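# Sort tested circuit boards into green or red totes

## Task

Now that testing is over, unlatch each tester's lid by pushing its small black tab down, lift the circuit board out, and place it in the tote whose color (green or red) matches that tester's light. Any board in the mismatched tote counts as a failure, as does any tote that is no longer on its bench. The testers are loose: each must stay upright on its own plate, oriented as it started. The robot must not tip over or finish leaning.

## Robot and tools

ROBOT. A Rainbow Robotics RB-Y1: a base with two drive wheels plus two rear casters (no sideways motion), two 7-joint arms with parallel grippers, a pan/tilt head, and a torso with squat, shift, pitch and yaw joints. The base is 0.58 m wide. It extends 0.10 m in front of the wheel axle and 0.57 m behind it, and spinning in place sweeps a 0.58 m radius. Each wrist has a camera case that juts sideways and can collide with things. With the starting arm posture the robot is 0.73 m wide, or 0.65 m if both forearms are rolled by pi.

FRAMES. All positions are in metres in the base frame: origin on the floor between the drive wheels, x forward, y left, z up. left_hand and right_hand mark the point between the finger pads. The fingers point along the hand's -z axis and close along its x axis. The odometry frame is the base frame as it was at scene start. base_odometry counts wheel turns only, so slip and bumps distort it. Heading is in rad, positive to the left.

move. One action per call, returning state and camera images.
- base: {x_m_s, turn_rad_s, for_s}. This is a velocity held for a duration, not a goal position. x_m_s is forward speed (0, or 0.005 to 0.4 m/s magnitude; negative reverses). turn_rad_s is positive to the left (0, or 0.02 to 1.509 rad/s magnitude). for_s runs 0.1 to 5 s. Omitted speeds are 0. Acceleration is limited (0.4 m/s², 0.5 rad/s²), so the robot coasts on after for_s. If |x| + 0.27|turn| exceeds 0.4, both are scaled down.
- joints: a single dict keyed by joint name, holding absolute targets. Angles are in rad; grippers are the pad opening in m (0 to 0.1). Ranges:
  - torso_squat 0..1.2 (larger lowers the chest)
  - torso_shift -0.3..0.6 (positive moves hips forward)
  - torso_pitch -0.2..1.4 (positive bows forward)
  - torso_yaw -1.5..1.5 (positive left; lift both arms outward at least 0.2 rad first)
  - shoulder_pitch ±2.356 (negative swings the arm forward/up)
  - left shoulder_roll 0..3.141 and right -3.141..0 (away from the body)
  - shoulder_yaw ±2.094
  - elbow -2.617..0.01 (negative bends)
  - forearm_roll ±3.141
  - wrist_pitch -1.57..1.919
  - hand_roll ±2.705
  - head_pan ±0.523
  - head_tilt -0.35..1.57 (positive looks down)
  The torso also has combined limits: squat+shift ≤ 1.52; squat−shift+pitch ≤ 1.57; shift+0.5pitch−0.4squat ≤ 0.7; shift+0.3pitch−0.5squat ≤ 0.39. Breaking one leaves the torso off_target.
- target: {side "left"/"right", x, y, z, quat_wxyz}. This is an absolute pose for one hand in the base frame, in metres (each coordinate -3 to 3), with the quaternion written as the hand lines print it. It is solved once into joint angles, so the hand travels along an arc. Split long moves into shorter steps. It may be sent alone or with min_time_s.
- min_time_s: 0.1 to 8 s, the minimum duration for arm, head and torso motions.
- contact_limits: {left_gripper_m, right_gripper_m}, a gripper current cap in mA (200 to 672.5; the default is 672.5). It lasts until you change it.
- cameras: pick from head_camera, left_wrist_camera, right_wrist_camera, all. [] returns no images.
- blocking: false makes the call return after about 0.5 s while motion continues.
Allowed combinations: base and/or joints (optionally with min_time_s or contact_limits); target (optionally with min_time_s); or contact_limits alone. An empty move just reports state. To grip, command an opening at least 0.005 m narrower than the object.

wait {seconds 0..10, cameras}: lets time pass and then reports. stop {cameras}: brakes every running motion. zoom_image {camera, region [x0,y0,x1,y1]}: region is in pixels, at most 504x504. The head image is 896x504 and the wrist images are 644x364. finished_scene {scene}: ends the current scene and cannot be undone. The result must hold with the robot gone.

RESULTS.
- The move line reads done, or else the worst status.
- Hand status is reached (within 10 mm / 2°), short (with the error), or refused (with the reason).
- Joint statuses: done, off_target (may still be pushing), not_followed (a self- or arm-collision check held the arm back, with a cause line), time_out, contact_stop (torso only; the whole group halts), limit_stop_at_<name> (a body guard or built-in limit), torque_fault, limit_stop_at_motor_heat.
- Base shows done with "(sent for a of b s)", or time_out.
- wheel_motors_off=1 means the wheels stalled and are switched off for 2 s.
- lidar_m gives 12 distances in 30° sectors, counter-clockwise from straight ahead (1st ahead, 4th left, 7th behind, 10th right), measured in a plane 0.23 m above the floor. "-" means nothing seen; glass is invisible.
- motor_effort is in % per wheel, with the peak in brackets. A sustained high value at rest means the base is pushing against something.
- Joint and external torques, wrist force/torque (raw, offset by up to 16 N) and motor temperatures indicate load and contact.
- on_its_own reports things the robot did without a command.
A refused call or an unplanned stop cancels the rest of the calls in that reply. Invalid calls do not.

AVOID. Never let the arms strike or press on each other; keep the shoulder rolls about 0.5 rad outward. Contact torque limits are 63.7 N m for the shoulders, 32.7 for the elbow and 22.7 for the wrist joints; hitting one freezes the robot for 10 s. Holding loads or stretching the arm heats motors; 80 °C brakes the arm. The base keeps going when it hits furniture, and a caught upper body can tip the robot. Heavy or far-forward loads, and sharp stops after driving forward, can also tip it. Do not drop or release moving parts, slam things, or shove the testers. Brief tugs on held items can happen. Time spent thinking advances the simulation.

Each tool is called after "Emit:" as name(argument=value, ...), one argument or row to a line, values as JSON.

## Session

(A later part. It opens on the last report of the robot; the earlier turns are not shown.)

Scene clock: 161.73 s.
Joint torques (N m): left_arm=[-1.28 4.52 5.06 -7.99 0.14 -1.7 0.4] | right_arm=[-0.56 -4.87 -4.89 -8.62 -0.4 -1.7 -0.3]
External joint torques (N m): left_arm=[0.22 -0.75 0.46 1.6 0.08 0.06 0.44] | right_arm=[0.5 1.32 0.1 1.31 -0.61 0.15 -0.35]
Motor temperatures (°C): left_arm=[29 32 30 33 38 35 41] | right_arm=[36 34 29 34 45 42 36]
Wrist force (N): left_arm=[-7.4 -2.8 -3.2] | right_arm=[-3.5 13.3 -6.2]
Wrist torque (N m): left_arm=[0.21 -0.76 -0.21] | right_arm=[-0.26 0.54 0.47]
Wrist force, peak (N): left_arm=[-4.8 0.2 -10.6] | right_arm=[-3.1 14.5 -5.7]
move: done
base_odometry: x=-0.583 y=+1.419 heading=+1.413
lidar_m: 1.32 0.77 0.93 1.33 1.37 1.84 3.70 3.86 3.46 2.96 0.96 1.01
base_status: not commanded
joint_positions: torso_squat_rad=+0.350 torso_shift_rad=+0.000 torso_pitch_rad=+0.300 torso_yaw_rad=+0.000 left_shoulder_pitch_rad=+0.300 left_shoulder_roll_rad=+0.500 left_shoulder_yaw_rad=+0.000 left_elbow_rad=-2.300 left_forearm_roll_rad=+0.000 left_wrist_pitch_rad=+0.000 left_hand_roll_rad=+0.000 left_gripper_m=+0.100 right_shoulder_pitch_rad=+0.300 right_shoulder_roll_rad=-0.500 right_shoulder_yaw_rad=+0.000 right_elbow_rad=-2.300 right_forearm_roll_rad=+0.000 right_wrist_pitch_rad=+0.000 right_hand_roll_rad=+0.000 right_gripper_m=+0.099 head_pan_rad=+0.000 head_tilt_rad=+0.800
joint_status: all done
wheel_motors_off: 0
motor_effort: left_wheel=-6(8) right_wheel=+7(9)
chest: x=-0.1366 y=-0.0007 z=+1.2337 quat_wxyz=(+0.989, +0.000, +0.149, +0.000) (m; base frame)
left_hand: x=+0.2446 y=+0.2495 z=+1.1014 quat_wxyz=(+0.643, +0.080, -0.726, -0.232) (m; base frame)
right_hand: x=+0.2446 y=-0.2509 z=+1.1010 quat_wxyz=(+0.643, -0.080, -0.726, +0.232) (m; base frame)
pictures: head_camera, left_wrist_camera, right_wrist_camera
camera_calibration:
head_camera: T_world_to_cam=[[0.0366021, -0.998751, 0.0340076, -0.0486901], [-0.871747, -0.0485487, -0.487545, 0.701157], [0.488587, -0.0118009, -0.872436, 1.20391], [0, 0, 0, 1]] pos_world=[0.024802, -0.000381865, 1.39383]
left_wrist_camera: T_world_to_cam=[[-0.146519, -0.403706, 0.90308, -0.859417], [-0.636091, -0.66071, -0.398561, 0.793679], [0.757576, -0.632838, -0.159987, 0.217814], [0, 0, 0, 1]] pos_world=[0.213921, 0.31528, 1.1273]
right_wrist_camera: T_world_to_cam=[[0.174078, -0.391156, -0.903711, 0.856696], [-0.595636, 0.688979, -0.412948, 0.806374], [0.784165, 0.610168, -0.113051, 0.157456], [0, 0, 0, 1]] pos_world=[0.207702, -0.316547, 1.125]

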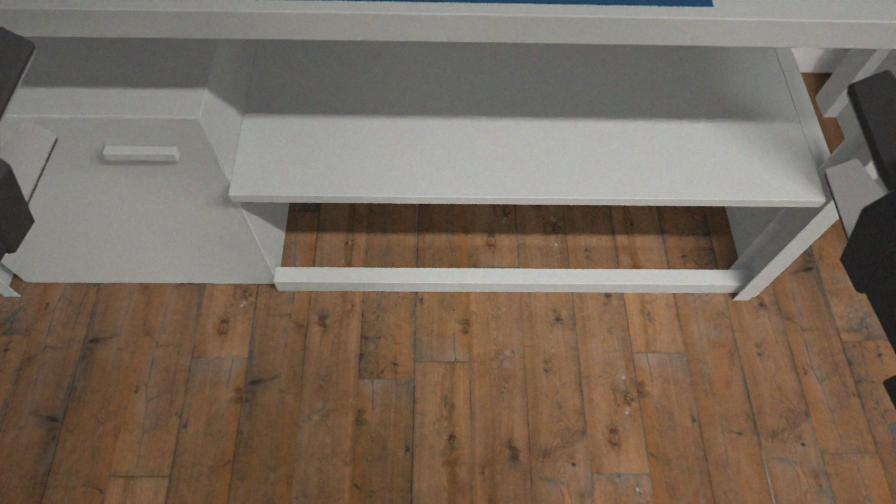

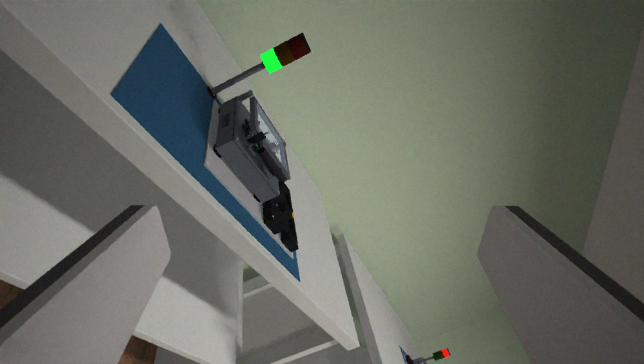

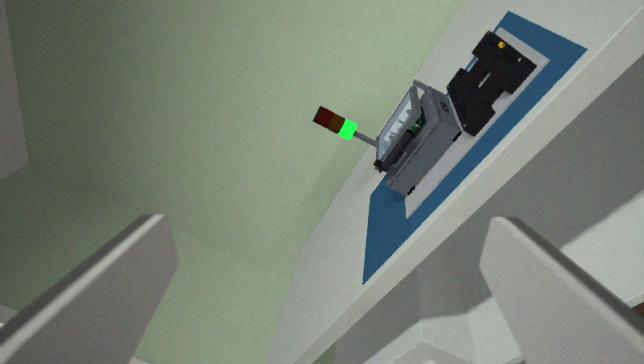

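Emit:
move(
  base={"x_m_s":0.2,"for_s":1.8},
)

Emit:
zoom_image(
  camera="left_wrist_camera",
  region=[190, 0, 490, 300],
)

Emit:
zoom_image(
  camera="right_wrist_camera",
  region=[190, 0, 490, 300],
)

Scene clock: 182.80 s.
Joint torques (N m): left_arm=[-1.48 4.45 5.06 -8.12 0.17 -1.65 0.37] | right_arm=[-0.79 -4.78 -4.73 -8.65 -0.28 -1.74 -0.24]
External joint torques (N m): left_arm=[0.02 -0.83 0.46 1.46 0.1 0.1 0.41] | right_arm=[0.27 1.41 0.26 1.28 -0.49 0.11 -0.29]
Motor temperatures (°C): left_arm=[29 32 30 34 38 36 41] | right_arm=[36 34 29 34 45 39 36]
Wrist force (N): left_arm=[-7.7 -2.9 -3.3] | right_arm=[-3.3 13.5 -6.3]
Wrist torque (N m): left_arm=[0.20 -0.79 -0.20] | right_arm=[-0.27 0.56 0.47]
Wrist force, peak (N): left_arm=[-7.8 -2.7 -4.0] | right_arm=[-3.7 13.5 -7.1]
move: done
base_odometry: x=-0.526 y=+1.775 heading=+1.412
lidar_m: 0.96 0.56 0.50 1.02 1.39 1.86 4.05 4.20 3.45 1.12 0.76 1.01
base_status: done (sent for 1.8 of 1.8 s)
joint_positions: torso_squat_rad=+0.350 torso_shift_rad=+0.000 torso_pitch_rad=+0.300 torso_yaw_rad=+0.000 left_shoulder_pitch_rad=+0.300 left_shoulder_roll_rad=+0.500 left_shoulder_yaw_rad=+0.000 left_elbow_rad=-2.300 left_forearm_roll_rad=+0.000 left_wrist_pitch_rad=+0.000 left_hand_roll_rad=+0.000 left_gripper_m=+0.100 right_shoulder_pitch_rad=+0.300 right_shoulder_roll_rad=-0.500 right_shoulder_yaw_rad=+0.000 right_elbow_rad=-2.300 right_forearm_roll_rad=+0.000 right_wrist_pitch_rad=+0.000 right_hand_roll_rad=+0.000 right_gripper_m=+0.099 head_pan_rad=+0.000 head_tilt_rad=+0.800
joint_status: not commanded
wheel_motors_off: 0
motor_effort: left_wheel=-6(22) right_wheel=+4(27)
chest: x=-0.1366 y=-0.0007 z=+1.2337 quat_wxyz=(+0.989, +0.000, +0.149, +0.000) (m; base frame)
left_hand: x=+0.2446 y=+0.2495 z=+1.1013 quat_wxyz=(+0.643, +0.080, -0.726, -0.232) (m; base frame)
right_hand: x=+0.2446 y=-0.2509 z=+1.1009 quat_wxyz=(+0.643, -0.080, -0.726, +0.232) (m; base frame)
pictures: head_camera, left_wrist_camera, right_wrist_camera
camera_calibration:
head_camera: T_world_to_cam=[[0.0366037, -0.998751, 0.0340062, -0.0486885], [-0.871768, -0.0485488, -0.487507, 0.701121], [0.488549, -0.011801, -0.872457, 1.20392], [0, 0, 0, 1]] pos_world=[0.0248245, -0.000381707, 1.39382]
left_wrist_camera: T_world_to_cam=[[-0.146425, -0.403712, 0.903093, -0.859414], [-0.636116, -0.660721, -0.398502, 0.793615], [0.757573, -0.632822, -0.160062, 0.217891], [0, 0, 0, 1]] pos_world=[0.213923, 0.315288, 1.12726]
right_wrist_camera: T_world_to_cam=[[0.17401, -0.391161, -0.903722, 0.856696], [-0.595658, 0.688984, -0.412908, 0.806329], [0.784163, 0.61016, -0.113108, 0.157514], [0, 0, 0, 1]] pos_world=[0.207707, -0.31655, 1.12497]

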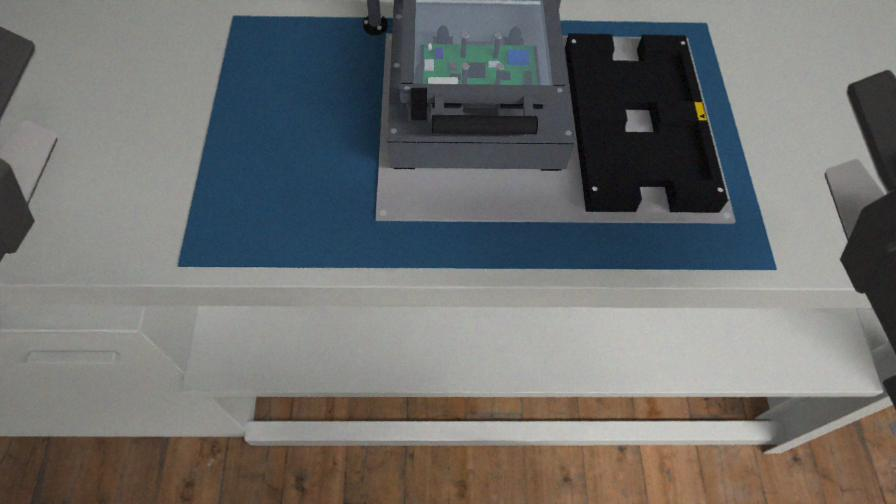

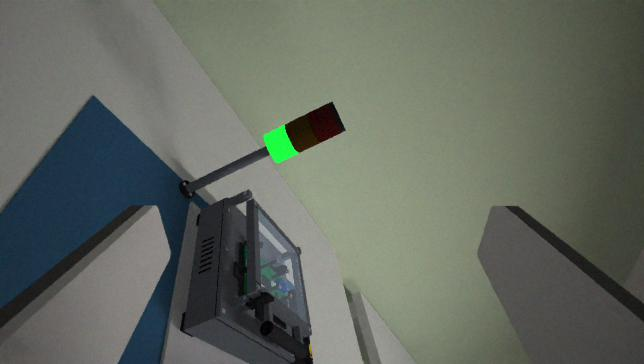

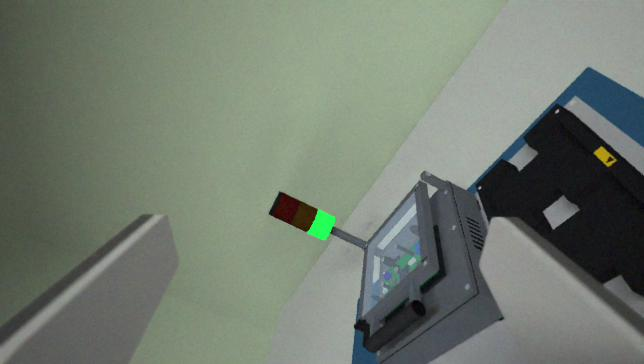

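Scaled by 1.680 from the camera's 644x364 image, which has a finer 920x520 frame.

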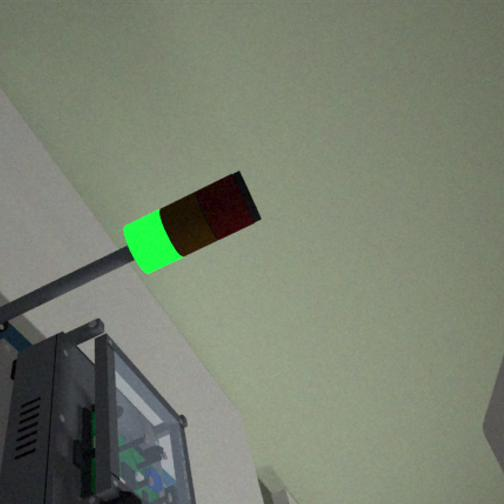

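Scaled by 1.680 from the camera's 644x364 image, which has a finer 1265x715 frame.

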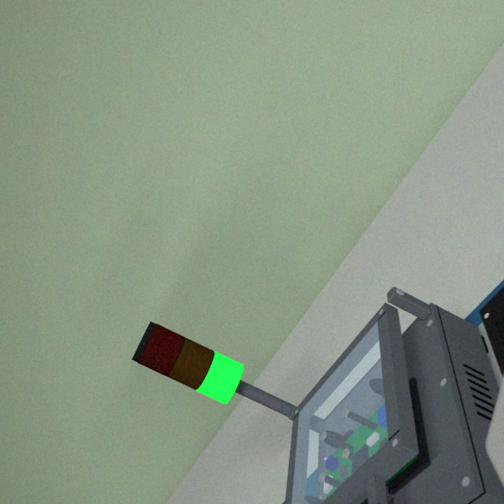

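Emit:
move(
  target={"side":"right","x":0.28,"y":-0.05,"z":1.06,"quat_wxyz":[0.866,0,-0.5,0]},
)

Emit:
zoom_image(
  camera="right_wrist_camera",
  region=[150, 60, 500, 364],
)

Scene clock: 194.83 s.
Joint torques (N m): left_arm=[-1.34 4.66 5.15 -8.22 0.12 -1.61 0.36] | right_arm=[-7.55 5.25 -0.9 -7.28 0.61 -1.82 0.33]
External joint torques (N m): left_arm=[0.15 -0.61 0.56 1.37 0.06 0.14 0.4] | right_arm=[2.07 0.12 -0.9 1.7 -0.47 -0.28 0.28]
Motor temperatures (°C): left_arm=[29 32 30 34 38 36 41] | right_arm=[35 34 29 34 45 38 36]
Wrist force (N): left_arm=[-7.7 -3.2 -3.6] | right_arm=[-3.1 10.7 -9.5]
Wrist torque (N m): left_arm=[0.23 -0.79 -0.21] | right_arm=[-0.07 0.54 0.46]
Wrist force, peak (N): left_arm=[-8.0 -2.9 -3.4] | right_arm=[-3.3 13.9 -6.4]
move: done
base_odometry: x=-0.526 y=+1.775 heading=+1.412
lidar_m: 0.97 0.55 0.49 1.00 1.39 1.86 4.06 4.20 3.45 1.13 0.76 1.01
base_status: not commanded
joint_positions: torso_squat_rad=+0.350 torso_shift_rad=+0.000 torso_pitch_rad=+0.300 torso_yaw_rad=+0.000 left_shoulder_pitch_rad=+0.300 left_shoulder_roll_rad=+0.500 left_shoulder_yaw_rad=+0.000 left_elbow_rad=-2.300 left_forearm_roll_rad=+0.000 left_wrist_pitch_rad=+0.000 left_hand_roll_rad=+0.000 left_gripper_m=+0.100 right_shoulder_pitch_rad=-0.353 right_shoulder_roll_rad=+0.000 right_shoulder_yaw_rad=+0.608 right_elbow_rad=-2.228 right_forearm_roll_rad=+0.621 right_wrist_pitch_rad=+1.393 right_hand_roll_rad=-0.548 right_gripper_m=+0.099 head_pan_rad=+0.000 head_tilt_rad=+0.800
joint_status: all done
wheel_motors_off: 0
motor_effort: left_wheel=-7(7) right_wheel=+4(5)
chest: x=-0.1366 y=-0.0007 z=+1.2337 quat_wxyz=(+0.989, +0.000, +0.149, +0.000) (m; base frame)
left_hand: x=+0.2446 y=+0.2495 z=+1.1013 quat_wxyz=(+0.643, +0.080, -0.726, -0.232) (m; base frame)
right_hand: x=+0.2800 y=-0.0499 z=+1.0604 quat_wxyz=(+0.866, +0.000, -0.501, +0.000) (m; base frame)
right_hand_status: reached (checked arc, planned for 1.2 s): 0 mm and 0.1 deg off.
pictures: head_camera, left_wrist_camera, right_wrist_camera
camera_calibration:
head_camera: T_world_to_cam=[[0.0366352, -0.99875, 0.0340134, -0.0486818], [-0.871751, -0.0485802, -0.487535, 0.70114], [0.488577, -0.0117903, -0.872441, 1.20391], [0, 0, 0, 1]] pos_world=[0.0247981, -0.000364805, 1.39383]
left_wrist_camera: T_world_to_cam=[[-0.146408, -0.403726, 0.903089, -0.8594], [-0.636075, -0.660755, -0.398511, 0.793632], [0.75761, -0.632778, -0.16006, 0.217907], [0, 0, 0, 1]] pos_world=[0.213898, 0.31532, 1.12726]
right_wrist_camera: T_world_to_cam=[[-0.484042, 0.0204117, -0.874807, 1.06661], [-0.379921, 0.895682, 0.231114, -0.060776], [0.788266, 0.444226, -0.425793, 0.324668], [0, 0, 0, 1]] pos_world=[0.237267, -0.111561, 1.08536]

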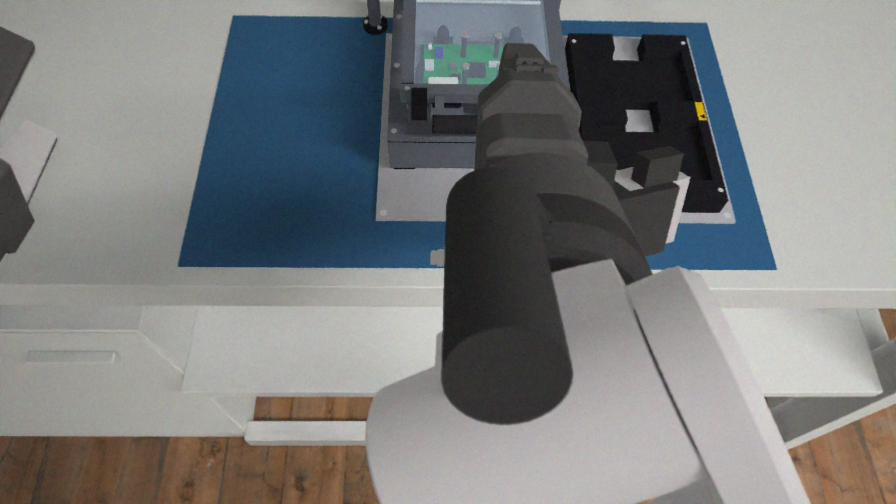

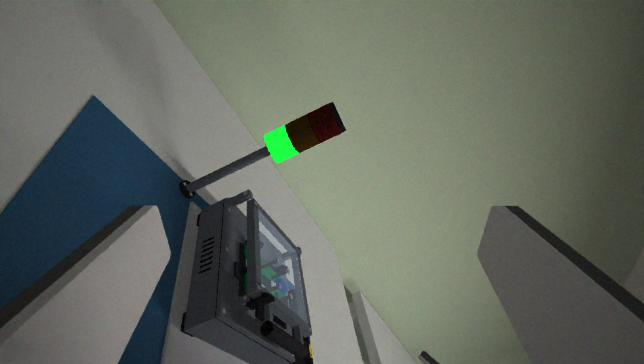

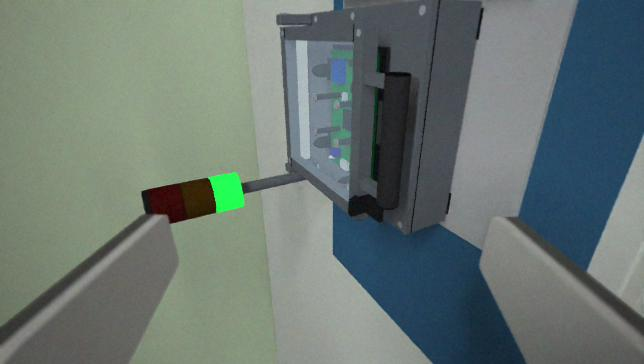

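Scaled by 1.440 from the camera's 644x364 image, which has a finer 1265x715 frame.

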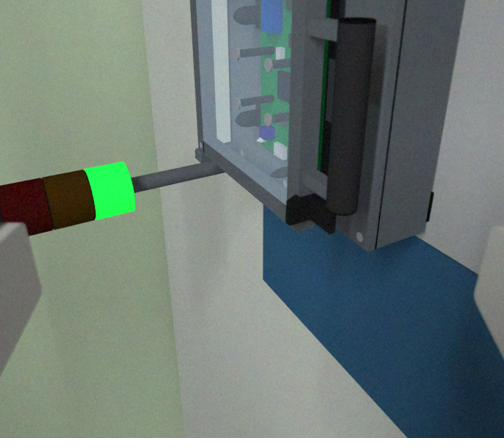

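Emit:
move(
  joints={"right_gripper_m":0.045},
  cameras=[],
)

Emit:
move(
  target={"side":"right","x":0.345,"y":-0.045,"z":0.97,"quat_wxyz":[0.8434,0,-0.5373,0]},
)

Emit:
zoom_image(
  camera="right_wrist_camera",
  region=[150, 60, 500, 364],
)

Emit:
zoom_image(
  camera="left_wrist_camera",
  region=[170, 180, 370, 364],
)

Scene clock: 225.23 s.
Joint torques (N m): left_arm=[-1.43 4.54 5.04 -8.32 0.14 -1.68 0.41] | right_arm=[-7.68 5.04 -0.46 -7.2 0.59 -1.86 0.37]
External joint torques (N m): left_arm=[0.07 -0.73 0.45 1.27 0.08 0.08 0.45] | right_arm=[1.94 -0.09 -0.46 1.78 -0.49 -0.32 0.32]
Motor temperatures (°C): left_arm=[29 32 30 34 38 35 41] | right_arm=[35 34 28 34 45 37 36]
Wrist force (N): left_arm=[-7.6 -3.0 -3.0] | right_arm=[-3.2 10.6 -9.8]
Wrist torque (N m): left_arm=[0.22 -0.78 -0.21] | right_arm=[-0.07 0.54 0.46]
Wrist force, peak (N): left_arm=[-7.8 -2.9 -3.6] | right_arm=[-3.4 11.0 -10.0]
move: done
base_odometry: x=-0.526 y=+1.775 heading=+1.412
lidar_m: 0.96 0.55 0.48 1.00 1.39 1.85 4.06 4.19 3.45 1.12 0.76 1.01
base_status: not commanded
joint_positions: torso_squat_rad=+0.350 torso_shift_rad=+0.000 torso_pitch_rad=+0.300 torso_yaw_rad=+0.000 left_shoulder_pitch_rad=+0.300 left_shoulder_roll_rad=+0.500 left_shoulder_yaw_rad=+0.000 left_elbow_rad=-2.300 left_forearm_roll_rad=+0.000 left_wrist_pitch_rad=+0.000 left_hand_roll_rad=+0.000 left_gripper_m=+0.100 right_shoulder_pitch_rad=-0.353 right_shoulder_roll_rad=+0.000 right_shoulder_yaw_rad=+0.608 right_elbow_rad=-2.228 right_forearm_roll_rad=+0.621 right_wrist_pitch_rad=+1.393 right_hand_roll_rad=-0.548 right_gripper_m=+0.045 head_pan_rad=+0.000 head_tilt_rad=+0.800
joint_status: all done
wheel_motors_off: 0
motor_effort: left_wheel=-7(7) right_wheel=+3(6)
chest: x=-0.1366 y=-0.0007 z=+1.2337 quat_wxyz=(+0.989, +0.000, +0.149, +0.000) (m; base frame)
left_hand: x=+0.2446 y=+0.2495 z=+1.1013 quat_wxyz=(+0.643, +0.080, -0.726, -0.232) (m; base frame)
right_hand: x=+0.2800 y=-0.0499 z=+1.0604 quat_wxyz=(+0.866, +0.000, -0.501, +0.000) (m; base frame)
pictures: none
No camera images: "cameras" was empty.

Scene clock: 226.37 s.
Joint torques (N m): left_arm=[-1.32 4.37 4.97 -8.42 0.12 -1.67 0.44] | right_arm=[-12.18 3.47 -1.75 -8.85 1.24 -0.96 0.35]
External joint torques (N m): left_arm=[0.18 -0.9 0.38 1.17 0.06 0.09 0.48] | right_arm=[0.06 -0.4 -0.47 1.47 -0.14 0.21 0.3]
Motor temperatures (°C): left_arm=[29 32 30 34 38 35 41] | right_arm=[35 34 28 34 45 37 36]
Wrist force (N): left_arm=[-7.2 -3.1 -3.5] | right_arm=[-3.2 11.0 -9.0]
Wrist torque (N m): left_arm=[0.23 -0.75 -0.20] | right_arm=[-0.11 0.55 0.45]
Wrist force, peak (N): left_arm=[-7.8 -3.1 -3.6] | right_arm=[-4.0 11.7 -9.5]
move: done
base_odometry: x=-0.526 y=+1.775 heading=+1.412
lidar_m: 0.97 0.55 0.49 1.01 1.39 1.86 4.06 4.20 3.45 1.13 0.76 1.01
base_status: not commanded
joint_positions: torso_squat_rad=+0.350 torso_shift_rad=+0.000 torso_pitch_rad=+0.300 torso_yaw_rad=+0.000 left_shoulder_pitch_rad=+0.300 left_shoulder_roll_rad=+0.500 left_shoulder_yaw_rad=+0.000 left_elbow_rad=-2.300 left_forearm_roll_rad=+0.000 left_wrist_pitch_rad=+0.000 left_hand_roll_rad=+0.000 left_gripper_m=+0.100 right_shoulder_pitch_rad=-0.435 right_shoulder_roll_rad=-0.079 right_shoulder_yaw_rad=+0.567 right_elbow_rad=-1.747 right_forearm_roll_rad=+0.701 right_wrist_pitch_rad=+0.980 right_hand_roll_rad=-0.900 right_gripper_m=+0.045 head_pan_rad=+0.000 head_tilt_rad=+0.800
joint_status: all done
wheel_motors_off: 0
motor_effort: left_wheel=-6(8) right_wheel=+5(6)
chest: x=-0.1366 y=-0.0007 z=+1.2337 quat_wxyz=(+0.989, +0.000, +0.149, +0.000) (m; base frame)
left_hand: x=+0.2446 y=+0.2495 z=+1.1013 quat_wxyz=(+0.643, +0.080, -0.726, -0.232) (m; base frame)
right_hand: x=+0.3449 y=-0.0448 z=+0.9701 quat_wxyz=(+0.843, +0.000, -0.537, +0.000) (m; base frame)
right_hand_status: reached (checked arc, planned for 0.8 s): 0 mm and 0.0 deg off.
pictures: head_camera, left_wrist_camera, right_wrist_camera
camera_calibration:
head_camera: T_world_to_cam=[[0.0366286, -0.998751, 0.0339896, -0.0486699], [-0.871748, -0.048563, -0.487542, 0.701154], [0.488584, -0.0117724, -0.872437, 1.20391], [0, 0, 0, 1]] pos_world=[0.0248014, -0.000386163, 1.39383]
left_wrist_camera: T_world_to_cam=[[-0.146382, -0.403755, 0.903081, -0.859388], [-0.63608, -0.660749, -0.398514, 0.793632], [0.757612, -0.632766, -0.160099, 0.217934], [0, 0, 0, 1]] pos_world=[0.213905, 0.31531, 1.12726]
right_wrist_camera: T_world_to_cam=[[-0.407317, 0.0205262, -0.913056, 1.02959], [-0.398277, 0.895683, 0.197808, 0.01886], [0.821869, 0.444219, -0.356652, 0.154128], [0, 0, 0, 1]] pos_world=[0.300208, -0.106493, 0.991312]

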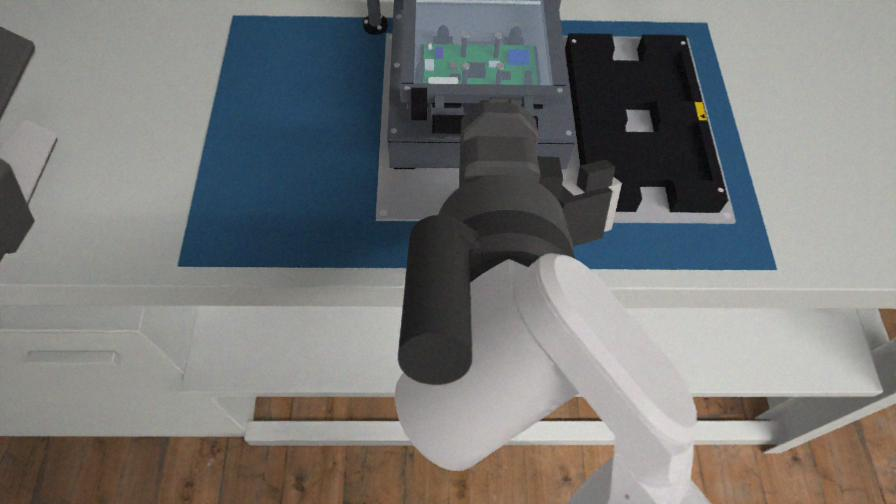

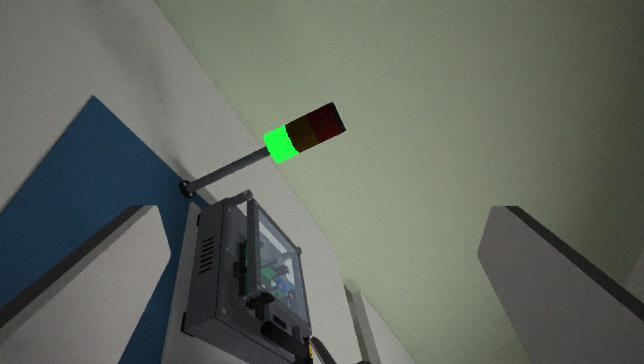

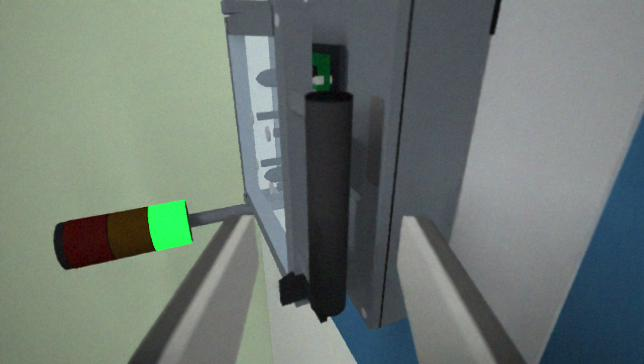

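Scaled by 1.440 from the camera's 644x364 image, which has a finer 1265x715 frame.

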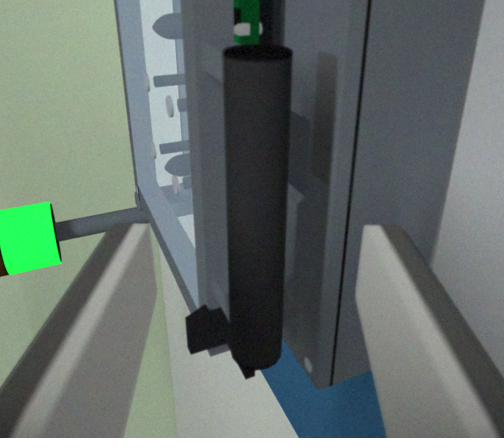

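Scaled by 2.520 from the camera's 644x364 image, which has a finer 920x520 frame.

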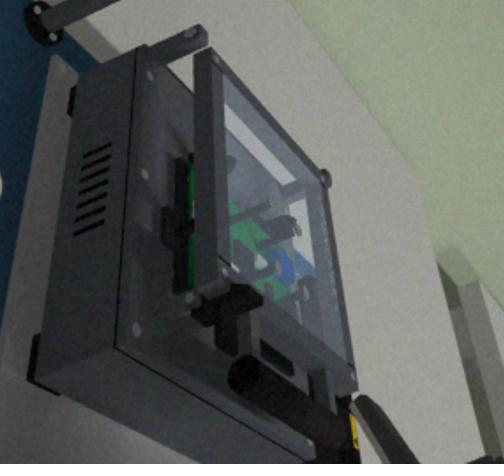

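Emit:
move(
  target={"side":"right","x":0.394,"y":-0.048,"z":0.947,"quat_wxyz":[0.8434,0,-0.5373,0]},
  min_time_s=2,
)

Emit:
zoom_image(
  camera="right_wrist_camera",
  region=[150, 60, 500, 364],
)

Emit:
zoom_image(
  camera="left_wrist_camera",
  region=[170, 180, 370, 364],
)

Scene clock: 236.90 s.
Joint torques (N m): left_arm=[-1.56 4.4 4.98 -8.43 0.13 -1.63 0.42] | right_arm=[-21 4.52 -4.62 -11.63 2.22 -2.93 -0.3]
External joint torques (N m): left_arm=[-0.07 -0.88 0.38 1.15 0.07 0.13 0.46] | right_arm=[-5.86 1.9 -2.75 -1.34 0.89 -1.9 -0.35]
Motor temperatures (°C): left_arm=[29 32 30 34 38 35 41] | right_arm=[35 33 28 34 45 37 36]
Wrist force (N): left_arm=[-7.3 -2.9 -3.3] | right_arm=[-12.5 9.7 -4.3]
Wrist torque (N m): left_arm=[0.20 -0.73 -0.20] | right_arm=[-0.10 0.90 0.51]
Wrist force, peak (N): left_arm=[-7.8 -3.0 -3.5] | right_arm=[-14.0 10.2 -3.8]
move: done
base_odometry: x=-0.526 y=+1.775 heading=+1.412
lidar_m: 0.96 0.54 0.49 1.00 1.39 1.86 4.06 4.20 3.45 1.13 0.75 1.00
base_status: not commanded
joint_positions: torso_squat_rad=+0.350 torso_shift_rad=+0.000 torso_pitch_rad=+0.300 torso_yaw_rad=+0.000 left_shoulder_pitch_rad=+0.300 left_shoulder_roll_rad=+0.500 left_shoulder_yaw_rad=+0.000 left_elbow_rad=-2.300 left_forearm_roll_rad=+0.000 left_wrist_pitch_rad=+0.000 left_hand_roll_rad=+0.000 left_gripper_m=+0.100 right_shoulder_pitch_rad=-0.586 right_shoulder_roll_rad=-0.078 right_shoulder_yaw_rad=+0.499 right_elbow_rad=-1.480 right_forearm_roll_rad=+0.680 right_wrist_pitch_rad=+0.857 right_hand_roll_rad=-0.988 right_gripper_m=+0.045 head_pan_rad=+0.000 head_tilt_rad=+0.800
joint_status: all done
wheel_motors_off: 0
motor_effort: left_wheel=-5(8) right_wheel=+6(7)
chest: x=-0.1367 y=-0.0007 z=+1.2337 quat_wxyz=(+0.989, +0.000, +0.149, +0.000) (m; base frame)
left_hand: x=+0.2445 y=+0.2495 z=+1.1014 quat_wxyz=(+0.643, +0.080, -0.726, -0.232) (m; base frame)
right_hand: x=+0.3933 y=-0.0483 z=+0.9460 quat_wxyz=(+0.844, +0.000, -0.536, +0.000) (m; base frame)
right_hand_status: reached (checked arc, planned for 2.0 s): 1 mm and 0.1 deg off.
pictures: head_camera, left_wrist_camera, right_wrist_camera
camera_calibration:
head_camera: T_world_to_cam=[[0.0366148, -0.998751, 0.0339965, -0.048677], [-0.871696, -0.0485555, -0.487635, 0.701193], [0.488677, -0.01178, -0.872385, 1.20391], [0, 0, 0, 1]] pos_world=[0.0246873, -0.000387429, 1.39385]
left_wrist_camera: T_world_to_cam=[[-0.146479, -0.40375, 0.903067, -0.859402], [-0.636044, -0.660744, -0.398579, 0.793655], [0.757622, -0.632774, -0.160018, 0.21791], [0, 0, 0, 1]] pos_world=[0.213822, 0.315307, 1.1273]
right_wrist_camera: T_world_to_cam=[[-0.409239, 0.0194932, -0.912219, 1.02726], [-0.397333, 0.896192, 0.197402, 0.0460649], [0.821371, 0.443239, -0.359011, 0.109708], [0, 0, 0, 1]] pos_world=[0.348588, -0.109934, 0.967381]

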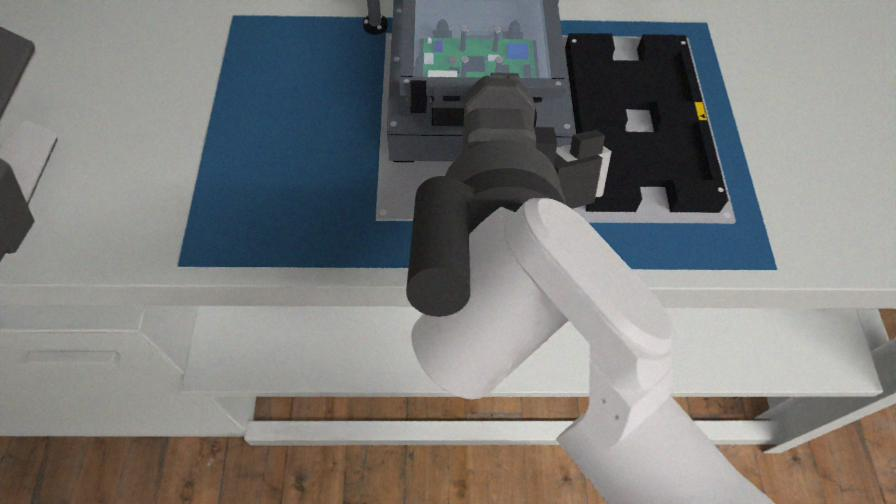

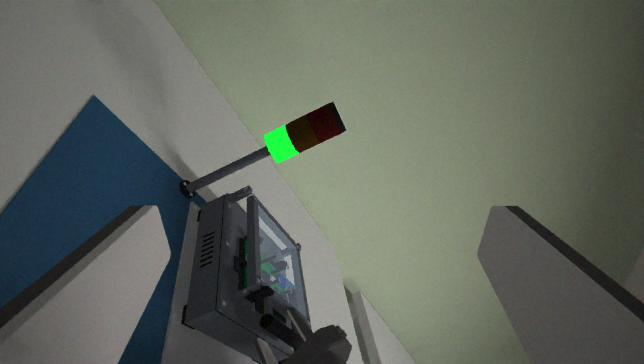

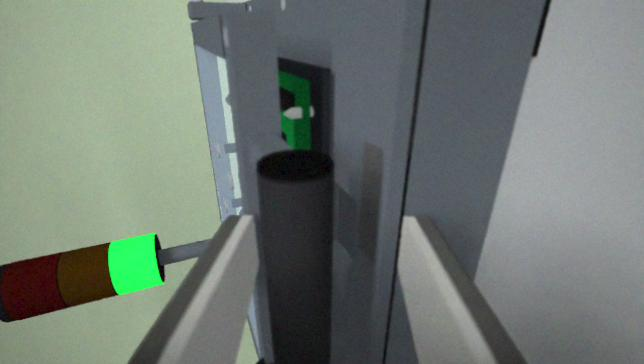

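Scaled by 1.440 from the camera's 644x364 image, which has a finer 1265x715 frame.

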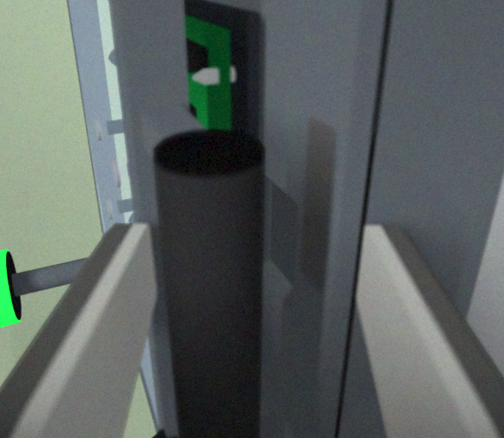

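Scaled by 2.520 from the camera's 644x364 image, which has a finer 920x520 frame.

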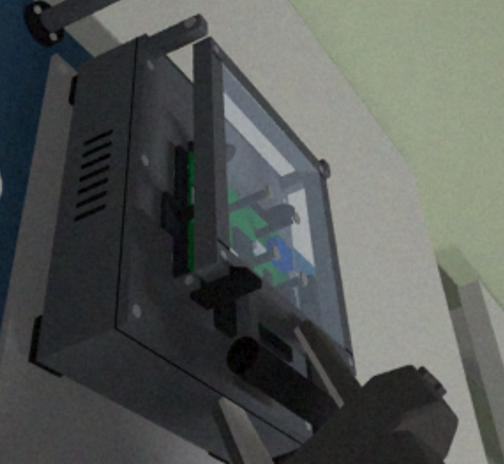

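Emit:
move(
  target={"side":"right","x":0.389,"y":-0.048,"z":0.954,"quat_wxyz":[0.8434,0,-0.5373,0]},
  cameras=[],
)

Emit:
move(
  joints={"right_gripper_m":0.01},
)

Emit:
zoom_image(
  camera="left_wrist_camera",
  region=[170, 180, 370, 364],
)

Scene clock: 244.43 s.
Joint torques (N m): left_arm=[-1.33 4.73 4.99 -8.43 0.09 -1.63 0.41] | right_arm=[-13.15 2.93 -1.97 -9.46 1.2 -1.08 0.21]
External joint torques (N m): left_arm=[0.17 -0.55 0.4 1.15 0.03 0.13 0.46] | right_arm=[1.76 0.21 -0.12 0.84 -0.15 -0.01 0.16]
Motor temperatures (°C): left_arm=[29 32 30 34 38 35 41] | right_arm=[35 33 28 34 45 37 36]
Wrist force (N): left_arm=[-7.6 -2.9 -3.5] | right_arm=[-3.5 10.7 -9.4]
Wrist torque (N m): left_arm=[0.21 -0.78 -0.20] | right_arm=[-0.09 0.52 0.46]
Wrist force, peak (N): left_arm=[-7.8 -2.8 -3.5] | right_arm=[-12.5 10.2 -4.5]
move: done
base_odometry: x=-0.526 y=+1.775 heading=+1.412
lidar_m: 0.97 0.54 0.49 1.01 1.39 1.85 4.06 4.21 3.45 1.13 0.75 1.01
base_status: not commanded
joint_positions: torso_squat_rad=+0.350 torso_shift_rad=+0.000 torso_pitch_rad=+0.300 torso_yaw_rad=+0.000 left_shoulder_pitch_rad=+0.300 left_shoulder_roll_rad=+0.500 left_shoulder_yaw_rad=+0.000 left_elbow_rad=-2.300 left_forearm_roll_rad=+0.000 left_wrist_pitch_rad=+0.000 left_hand_roll_rad=+0.000 left_gripper_m=+0.100 right_shoulder_pitch_rad=-0.573 right_shoulder_roll_rad=-0.080 right_shoulder_yaw_rad=+0.503 right_elbow_rad=-1.525 right_forearm_roll_rad=+0.670 right_wrist_pitch_rad=+0.881 right_hand_roll_rad=-0.965 right_gripper_m=+0.045 head_pan_rad=+0.000 head_tilt_rad=+0.800
joint_status: all done
wheel_motors_off: 0
motor_effort: left_wheel=-6(7) right_wheel=+5(7)
chest: x=-0.1366 y=-0.0007 z=+1.2337 quat_wxyz=(+0.989, +0.000, +0.149, +0.000) (m; base frame)
left_hand: x=+0.2446 y=+0.2495 z=+1.1014 quat_wxyz=(+0.643, +0.080, -0.726, -0.232) (m; base frame)
right_hand: x=+0.3895 y=-0.0478 z=+0.9538 quat_wxyz=(+0.843, +0.000, -0.538, +0.000) (m; base frame)
right_hand_status: reached (checked arc, planned for 0.2 s): 1 mm and 0.0 deg off.
pictures: none
No camera images: "cameras" was empty.

Scene clock: 245.30 s.
Joint torques (N m): left_arm=[-1.62 4.42 4.95 -8.37 0.11 -1.73 0.39] | right_arm=[-13.25 3.17 -1.94 -8.84 1.01 -1.08 0.12]
External joint torques (N m): left_arm=[-0.12 -0.86 0.36 1.22 0.05 0.03 0.43] | right_arm=[1.66 0.45 -0.08 1.46 -0.33 -0.01 0.07]
Motor temperatures (°C): left_arm=[29 32 30 34 38 35 41] | right_arm=[35 33 28 34 45 37 36]
Wrist force (N): left_arm=[-7.5 -3.0 -3.2] | right_arm=[-1.8 9.9 -8.8]
Wrist torque (N m): left_arm=[0.22 -0.77 -0.21] | right_arm=[-0.10 0.51 0.39]
Wrist force, peak (N): left_arm=[-7.7 -2.9 -3.4] | right_arm=[-3.4 10.9 -9.4]
move: off_target
base_odometry: x=-0.526 y=+1.775 heading=+1.412
lidar_m: 0.97 0.54 0.49 1.02 1.39 1.85 4.06 4.20 3.45 1.12 0.76 1.01
base_status: not commanded
joint_positions: torso_squat_rad=+0.350 torso_shift_rad=+0.000 torso_pitch_rad=+0.300 torso_yaw_rad=+0.000 left_shoulder_pitch_rad=+0.300 left_shoulder_roll_rad=+0.500 left_shoulder_yaw_rad=+0.000 left_elbow_rad=-2.300 left_forearm_roll_rad=+0.000 left_wrist_pitch_rad=+0.000 left_hand_roll_rad=+0.000 left_gripper_m=+0.100 right_shoulder_pitch_rad=-0.573 right_shoulder_roll_rad=-0.080 right_shoulder_yaw_rad=+0.503 right_elbow_rad=-1.525 right_forearm_roll_rad=+0.670 right_wrist_pitch_rad=+0.881 right_hand_roll_rad=-0.965 right_gripper_m=+0.014 head_pan_rad=+0.000 head_tilt_rad=+0.800
joint_status: right_gripper_m off_target (ended at +0.014, target +0.010)
wheel_motors_off: 0
motor_effort: left_wheel=-5(6) right_wheel=+4(7)
chest: x=-0.1366 y=-0.0007 z=+1.2337 quat_wxyz=(+0.989, +0.000, +0.149, +0.000) (m; base frame)
left_hand: x=+0.2446 y=+0.2495 z=+1.1014 quat_wxyz=(+0.643, +0.080, -0.726, -0.232) (m; base frame)
right_hand: x=+0.3895 y=-0.0477 z=+0.9539 quat_wxyz=(+0.843, +0.000, -0.538, +0.000) (m; base frame)
pictures: head_camera, left_wrist_camera, right_wrist_camera
camera_calibration:
head_camera: T_world_to_cam=[[0.0366335, -0.998751, 0.0339863, -0.0486659], [-0.871724, -0.0485662, -0.487585, 0.701177], [0.488627, -0.0117647, -0.872414, 1.2039], [0, 0, 0, 1]] pos_world=[0.0247565, -0.000388033, 1.39384]
left_wrist_camera: T_world_to_cam=[[-0.1464, -0.403764, 0.903073, -0.859386], [-0.636059, -0.660755, -0.398537, 0.793638], [0.757625, -0.632753, -0.160084, 0.217942], [0, 0, 0, 1]] pos_world=[0.213869, 0.315315, 1.12727]
right_wrist_camera: T_world_to_cam=[[-0.406338, 0.0206533, -0.913489, 1.03308], [-0.398125, 0.895852, 0.197348, 0.0427993], [0.822427, 0.443873, -0.355796, 0.111946], [0, 0, 0, 1]] pos_world=[0.34475, -0.109368, 0.975088]

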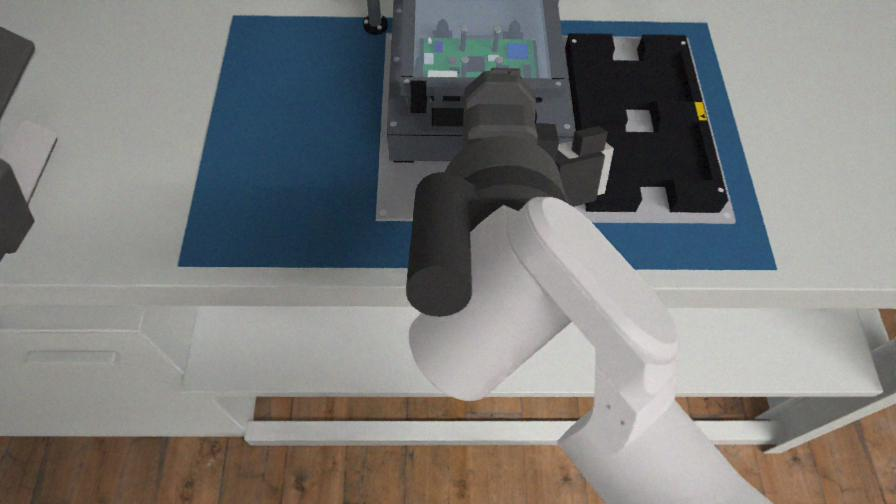

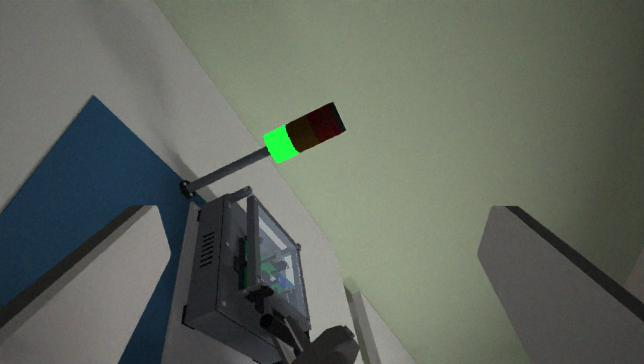

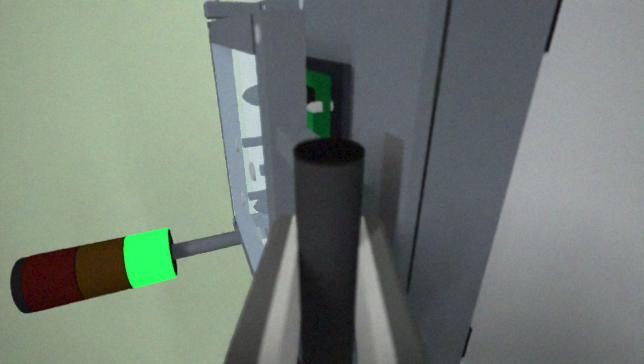

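Scaled by 2.520 from the camera's 644x364 image, which has a finer 920x520 frame.

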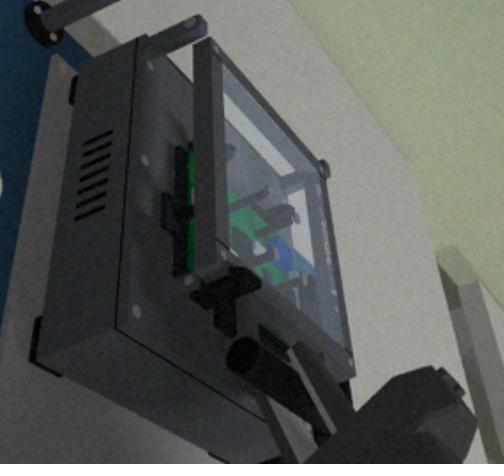

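Emit:
move(
  joints={"left_gripper_m":0.0},
  cameras=[],
)

Emit:
move(
  target={"side":"left","x":0.37,"y":0.05,"z":1.1,"quat_wxyz":[0.991,0,-0.131,0]},
)

Emit:
zoom_image(
  camera="left_wrist_camera",
  region=[150, 60, 500, 364],
)

Scene clock: 260.13 s.
Joint torques (N m): left_arm=[-1.46 4.58 4.92 -8.44 0.18 -1.66 0.41] | right_arm=[-13.18 2.95 -2.04 -8.84 1.14 -1.11 0.15]
External joint torques (N m): left_arm=[0.03 -0.69 0.32 1.14 0.12 0.1 0.46] | right_arm=[1.73 0.22 -0.18 1.46 -0.21 -0.04 0.1]
Motor temperatures (°C): left_arm=[29 32 30 34 38 35 41] | right_arm=[35 33 28 34 45 37 36]
Wrist force (N): left_arm=[-7.5 -2.9 -3.4] | right_arm=[-1.9 10.1 -8.2]
Wrist torque (N m): left_arm=[0.21 -0.77 -0.21] | right_arm=[-0.09 0.49 0.39]
Wrist force, peak (N): left_arm=[-7.9 -3.2 -3.7] | right_arm=[-1.9 10.3 -8.6]
move: done
base_odometry: x=-0.526 y=+1.775 heading=+1.412
lidar_m: 0.97 0.54 0.49 1.01 1.39 1.85 4.05 4.20 3.45 1.13 0.76 1.01
base_status: not commanded
joint_positions: torso_squat_rad=+0.350 torso_shift_rad=+0.000 torso_pitch_rad=+0.300 torso_yaw_rad=+0.000 left_shoulder_pitch_rad=+0.300 left_shoulder_roll_rad=+0.500 left_shoulder_yaw_rad=+0.000 left_elbow_rad=-2.300 left_forearm_roll_rad=+0.000 left_wrist_pitch_rad=+0.000 left_hand_roll_rad=+0.000 left_gripper_m=+0.000 right_shoulder_pitch_rad=-0.573 right_shoulder_roll_rad=-0.080 right_shoulder_yaw_rad=+0.503 right_elbow_rad=-1.525 right_forearm_roll_rad=+0.670 right_wrist_pitch_rad=+0.881 right_hand_roll_rad=-0.965 right_gripper_m=+0.014 head_pan_rad=+0.000 head_tilt_rad=+0.800
joint_status: all done
wheel_motors_off: 0
motor_effort: left_wheel=-6(7) right_wheel=+5(7)
chest: x=-0.1366 y=-0.0007 z=+1.2337 quat_wxyz=(+0.989, +0.000, +0.149, +0.000) (m; base frame)
left_hand: x=+0.2446 y=+0.2495 z=+1.1014 quat_wxyz=(+0.643, +0.080, -0.726, -0.232) (m; base frame)
right_hand: x=+0.3895 y=-0.0477 z=+0.9539 quat_wxyz=(+0.843, +0.000, -0.538, +0.000) (m; base frame)
pictures: none
No camera images: "cameras" was empty.

Scene clock: 262.57 s.
Joint torques (N m): left_arm=[-20.06 4.81 5.69 -4.38 -0.25 -0.58 -0.19] | right_arm=[-13.01 3.12 -2.25 -7.23 0.82 -1 0.17]
External joint torques (N m): left_arm=[2.09 -0.72 -0.8 1.43 0.08 -0.16 -0.18] | right_arm=[1.91 0.38 -0.4 3.07 -0.52 0.07 0.11]
Motor temperatures (°C): left_arm=[29 32 30 34 38 35 41] | right_arm=[35 33 28 34 45 37 36]
Wrist force (N): left_arm=[-3.3 0.0 -9.4] | right_arm=[-1.4 9.5 1.4]
Wrist torque (N m): left_arm=[-0.01 -0.48 -0.18] | right_arm=[-0.11 0.51 0.43]
Wrist force, peak (N): left_arm=[-4.9 0.8 -9.5] | right_arm=[-2.0 10.7 -15.7]
move: done
base_odometry: x=-0.526 y=+1.775 heading=+1.412
lidar_m: 0.96 0.56 0.49 1.00 1.39 1.86 4.06 4.20 3.45 1.12 0.76 1.01
base_status: not commanded
joint_positions: torso_squat_rad=+0.350 torso_shift_rad=+0.000 torso_pitch_rad=+0.300 torso_yaw_rad=+0.000 left_shoulder_pitch_rad=-1.414 left_shoulder_roll_rad=+0.367 left_shoulder_yaw_rad=-0.448 left_elbow_rad=-1.343 left_forearm_roll_rad=+0.659 left_wrist_pitch_rad=+1.919 left_hand_roll_rad=+0.806 left_gripper_m=+0.000 right_shoulder_pitch_rad=-0.573 right_shoulder_roll_rad=-0.080 right_shoulder_yaw_rad=+0.503 right_elbow_rad=-1.525 right_forearm_roll_rad=+0.670 right_wrist_pitch_rad=+0.881 right_hand_roll_rad=-0.965 right_gripper_m=+0.014 head_pan_rad=+0.000 head_tilt_rad=+0.800
joint_status: all done
wheel_motors_off: 0
motor_effort: left_wheel=-5(7) right_wheel=+6(7)
chest: x=-0.1368 y=-0.0008 z=+1.2337 quat_wxyz=(+0.989, +0.000, +0.149, +0.000) (m; base frame)
left_hand: x=+0.3699 y=+0.0502 z=+1.1005 quat_wxyz=(+0.991, +0.000, -0.132, +0.000) (m; base frame)
left_hand_status: reached (checked arc, planned for 2.0 s): 1 mm and 0.1 deg off.
right_hand: x=+0.3894 y=-0.0477 z=+0.9542 quat_wxyz=(+0.843, +0.000, -0.538, +0.000) (m; base frame)
pictures: head_camera, left_wrist_camera, right_wrist_camera
camera_calibration:
head_camera: T_world_to_cam=[[0.0366157, -0.998752, 0.0339644, -0.0486536], [-0.871598, -0.048543, -0.487812, 0.701355], [0.488852, -0.0117417, -0.872288, 1.20387], [0, 0, 0, 1]] pos_world=[0.0245671, -0.00041157, 1.3939]
left_wrist_camera: T_world_to_cam=[[0.968093, 0.0159841, 0.250082, -0.635445], [-0.108923, -0.87192, 0.47738, -0.407062], [0.225682, -0.489387, -0.842358, 0.937109], [0, 0, 0, 1]] pos_world=[0.359342, 0.113841, 1.14262]
right_wrist_camera: T_world_to_cam=[[-0.405768, 0.0207854, -0.91374, 1.03337], [-0.398407, 0.895738, 0.197298, 0.0427913], [0.822572, 0.444097, -0.35518, 0.111453], [0, 0, 0, 1]] pos_world=[0.344679, -0.109305, 0.975377]

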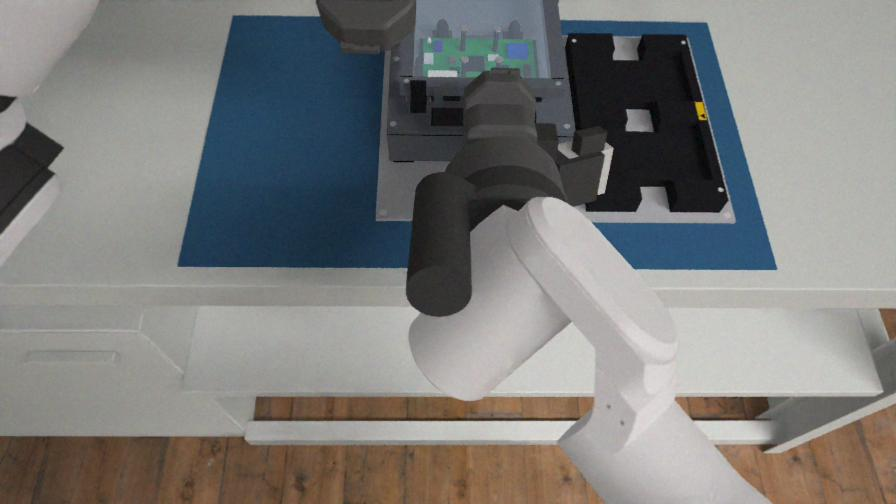

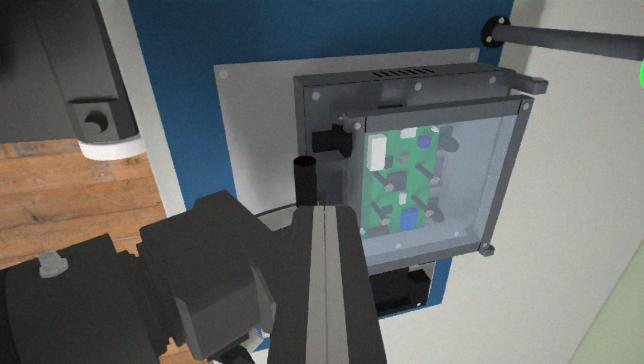

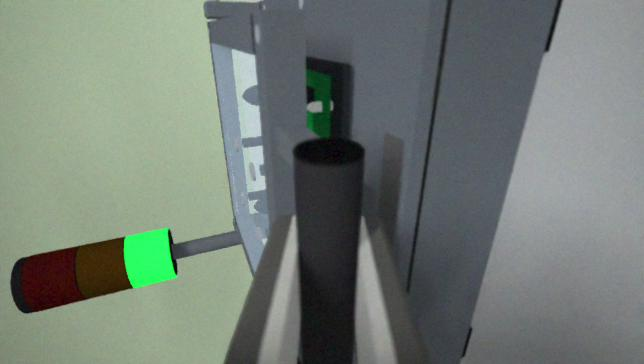

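Scaled by 1.440 from the camera's 644x364 image, which has a finer 920x520 frame.

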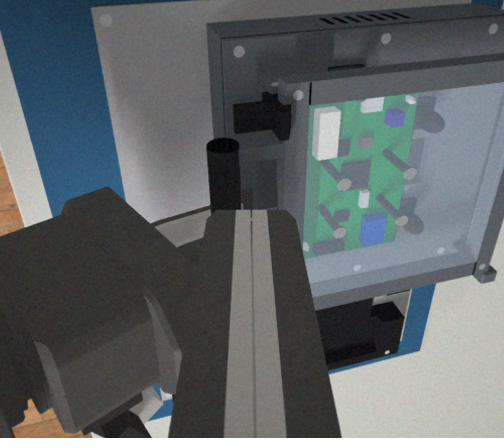

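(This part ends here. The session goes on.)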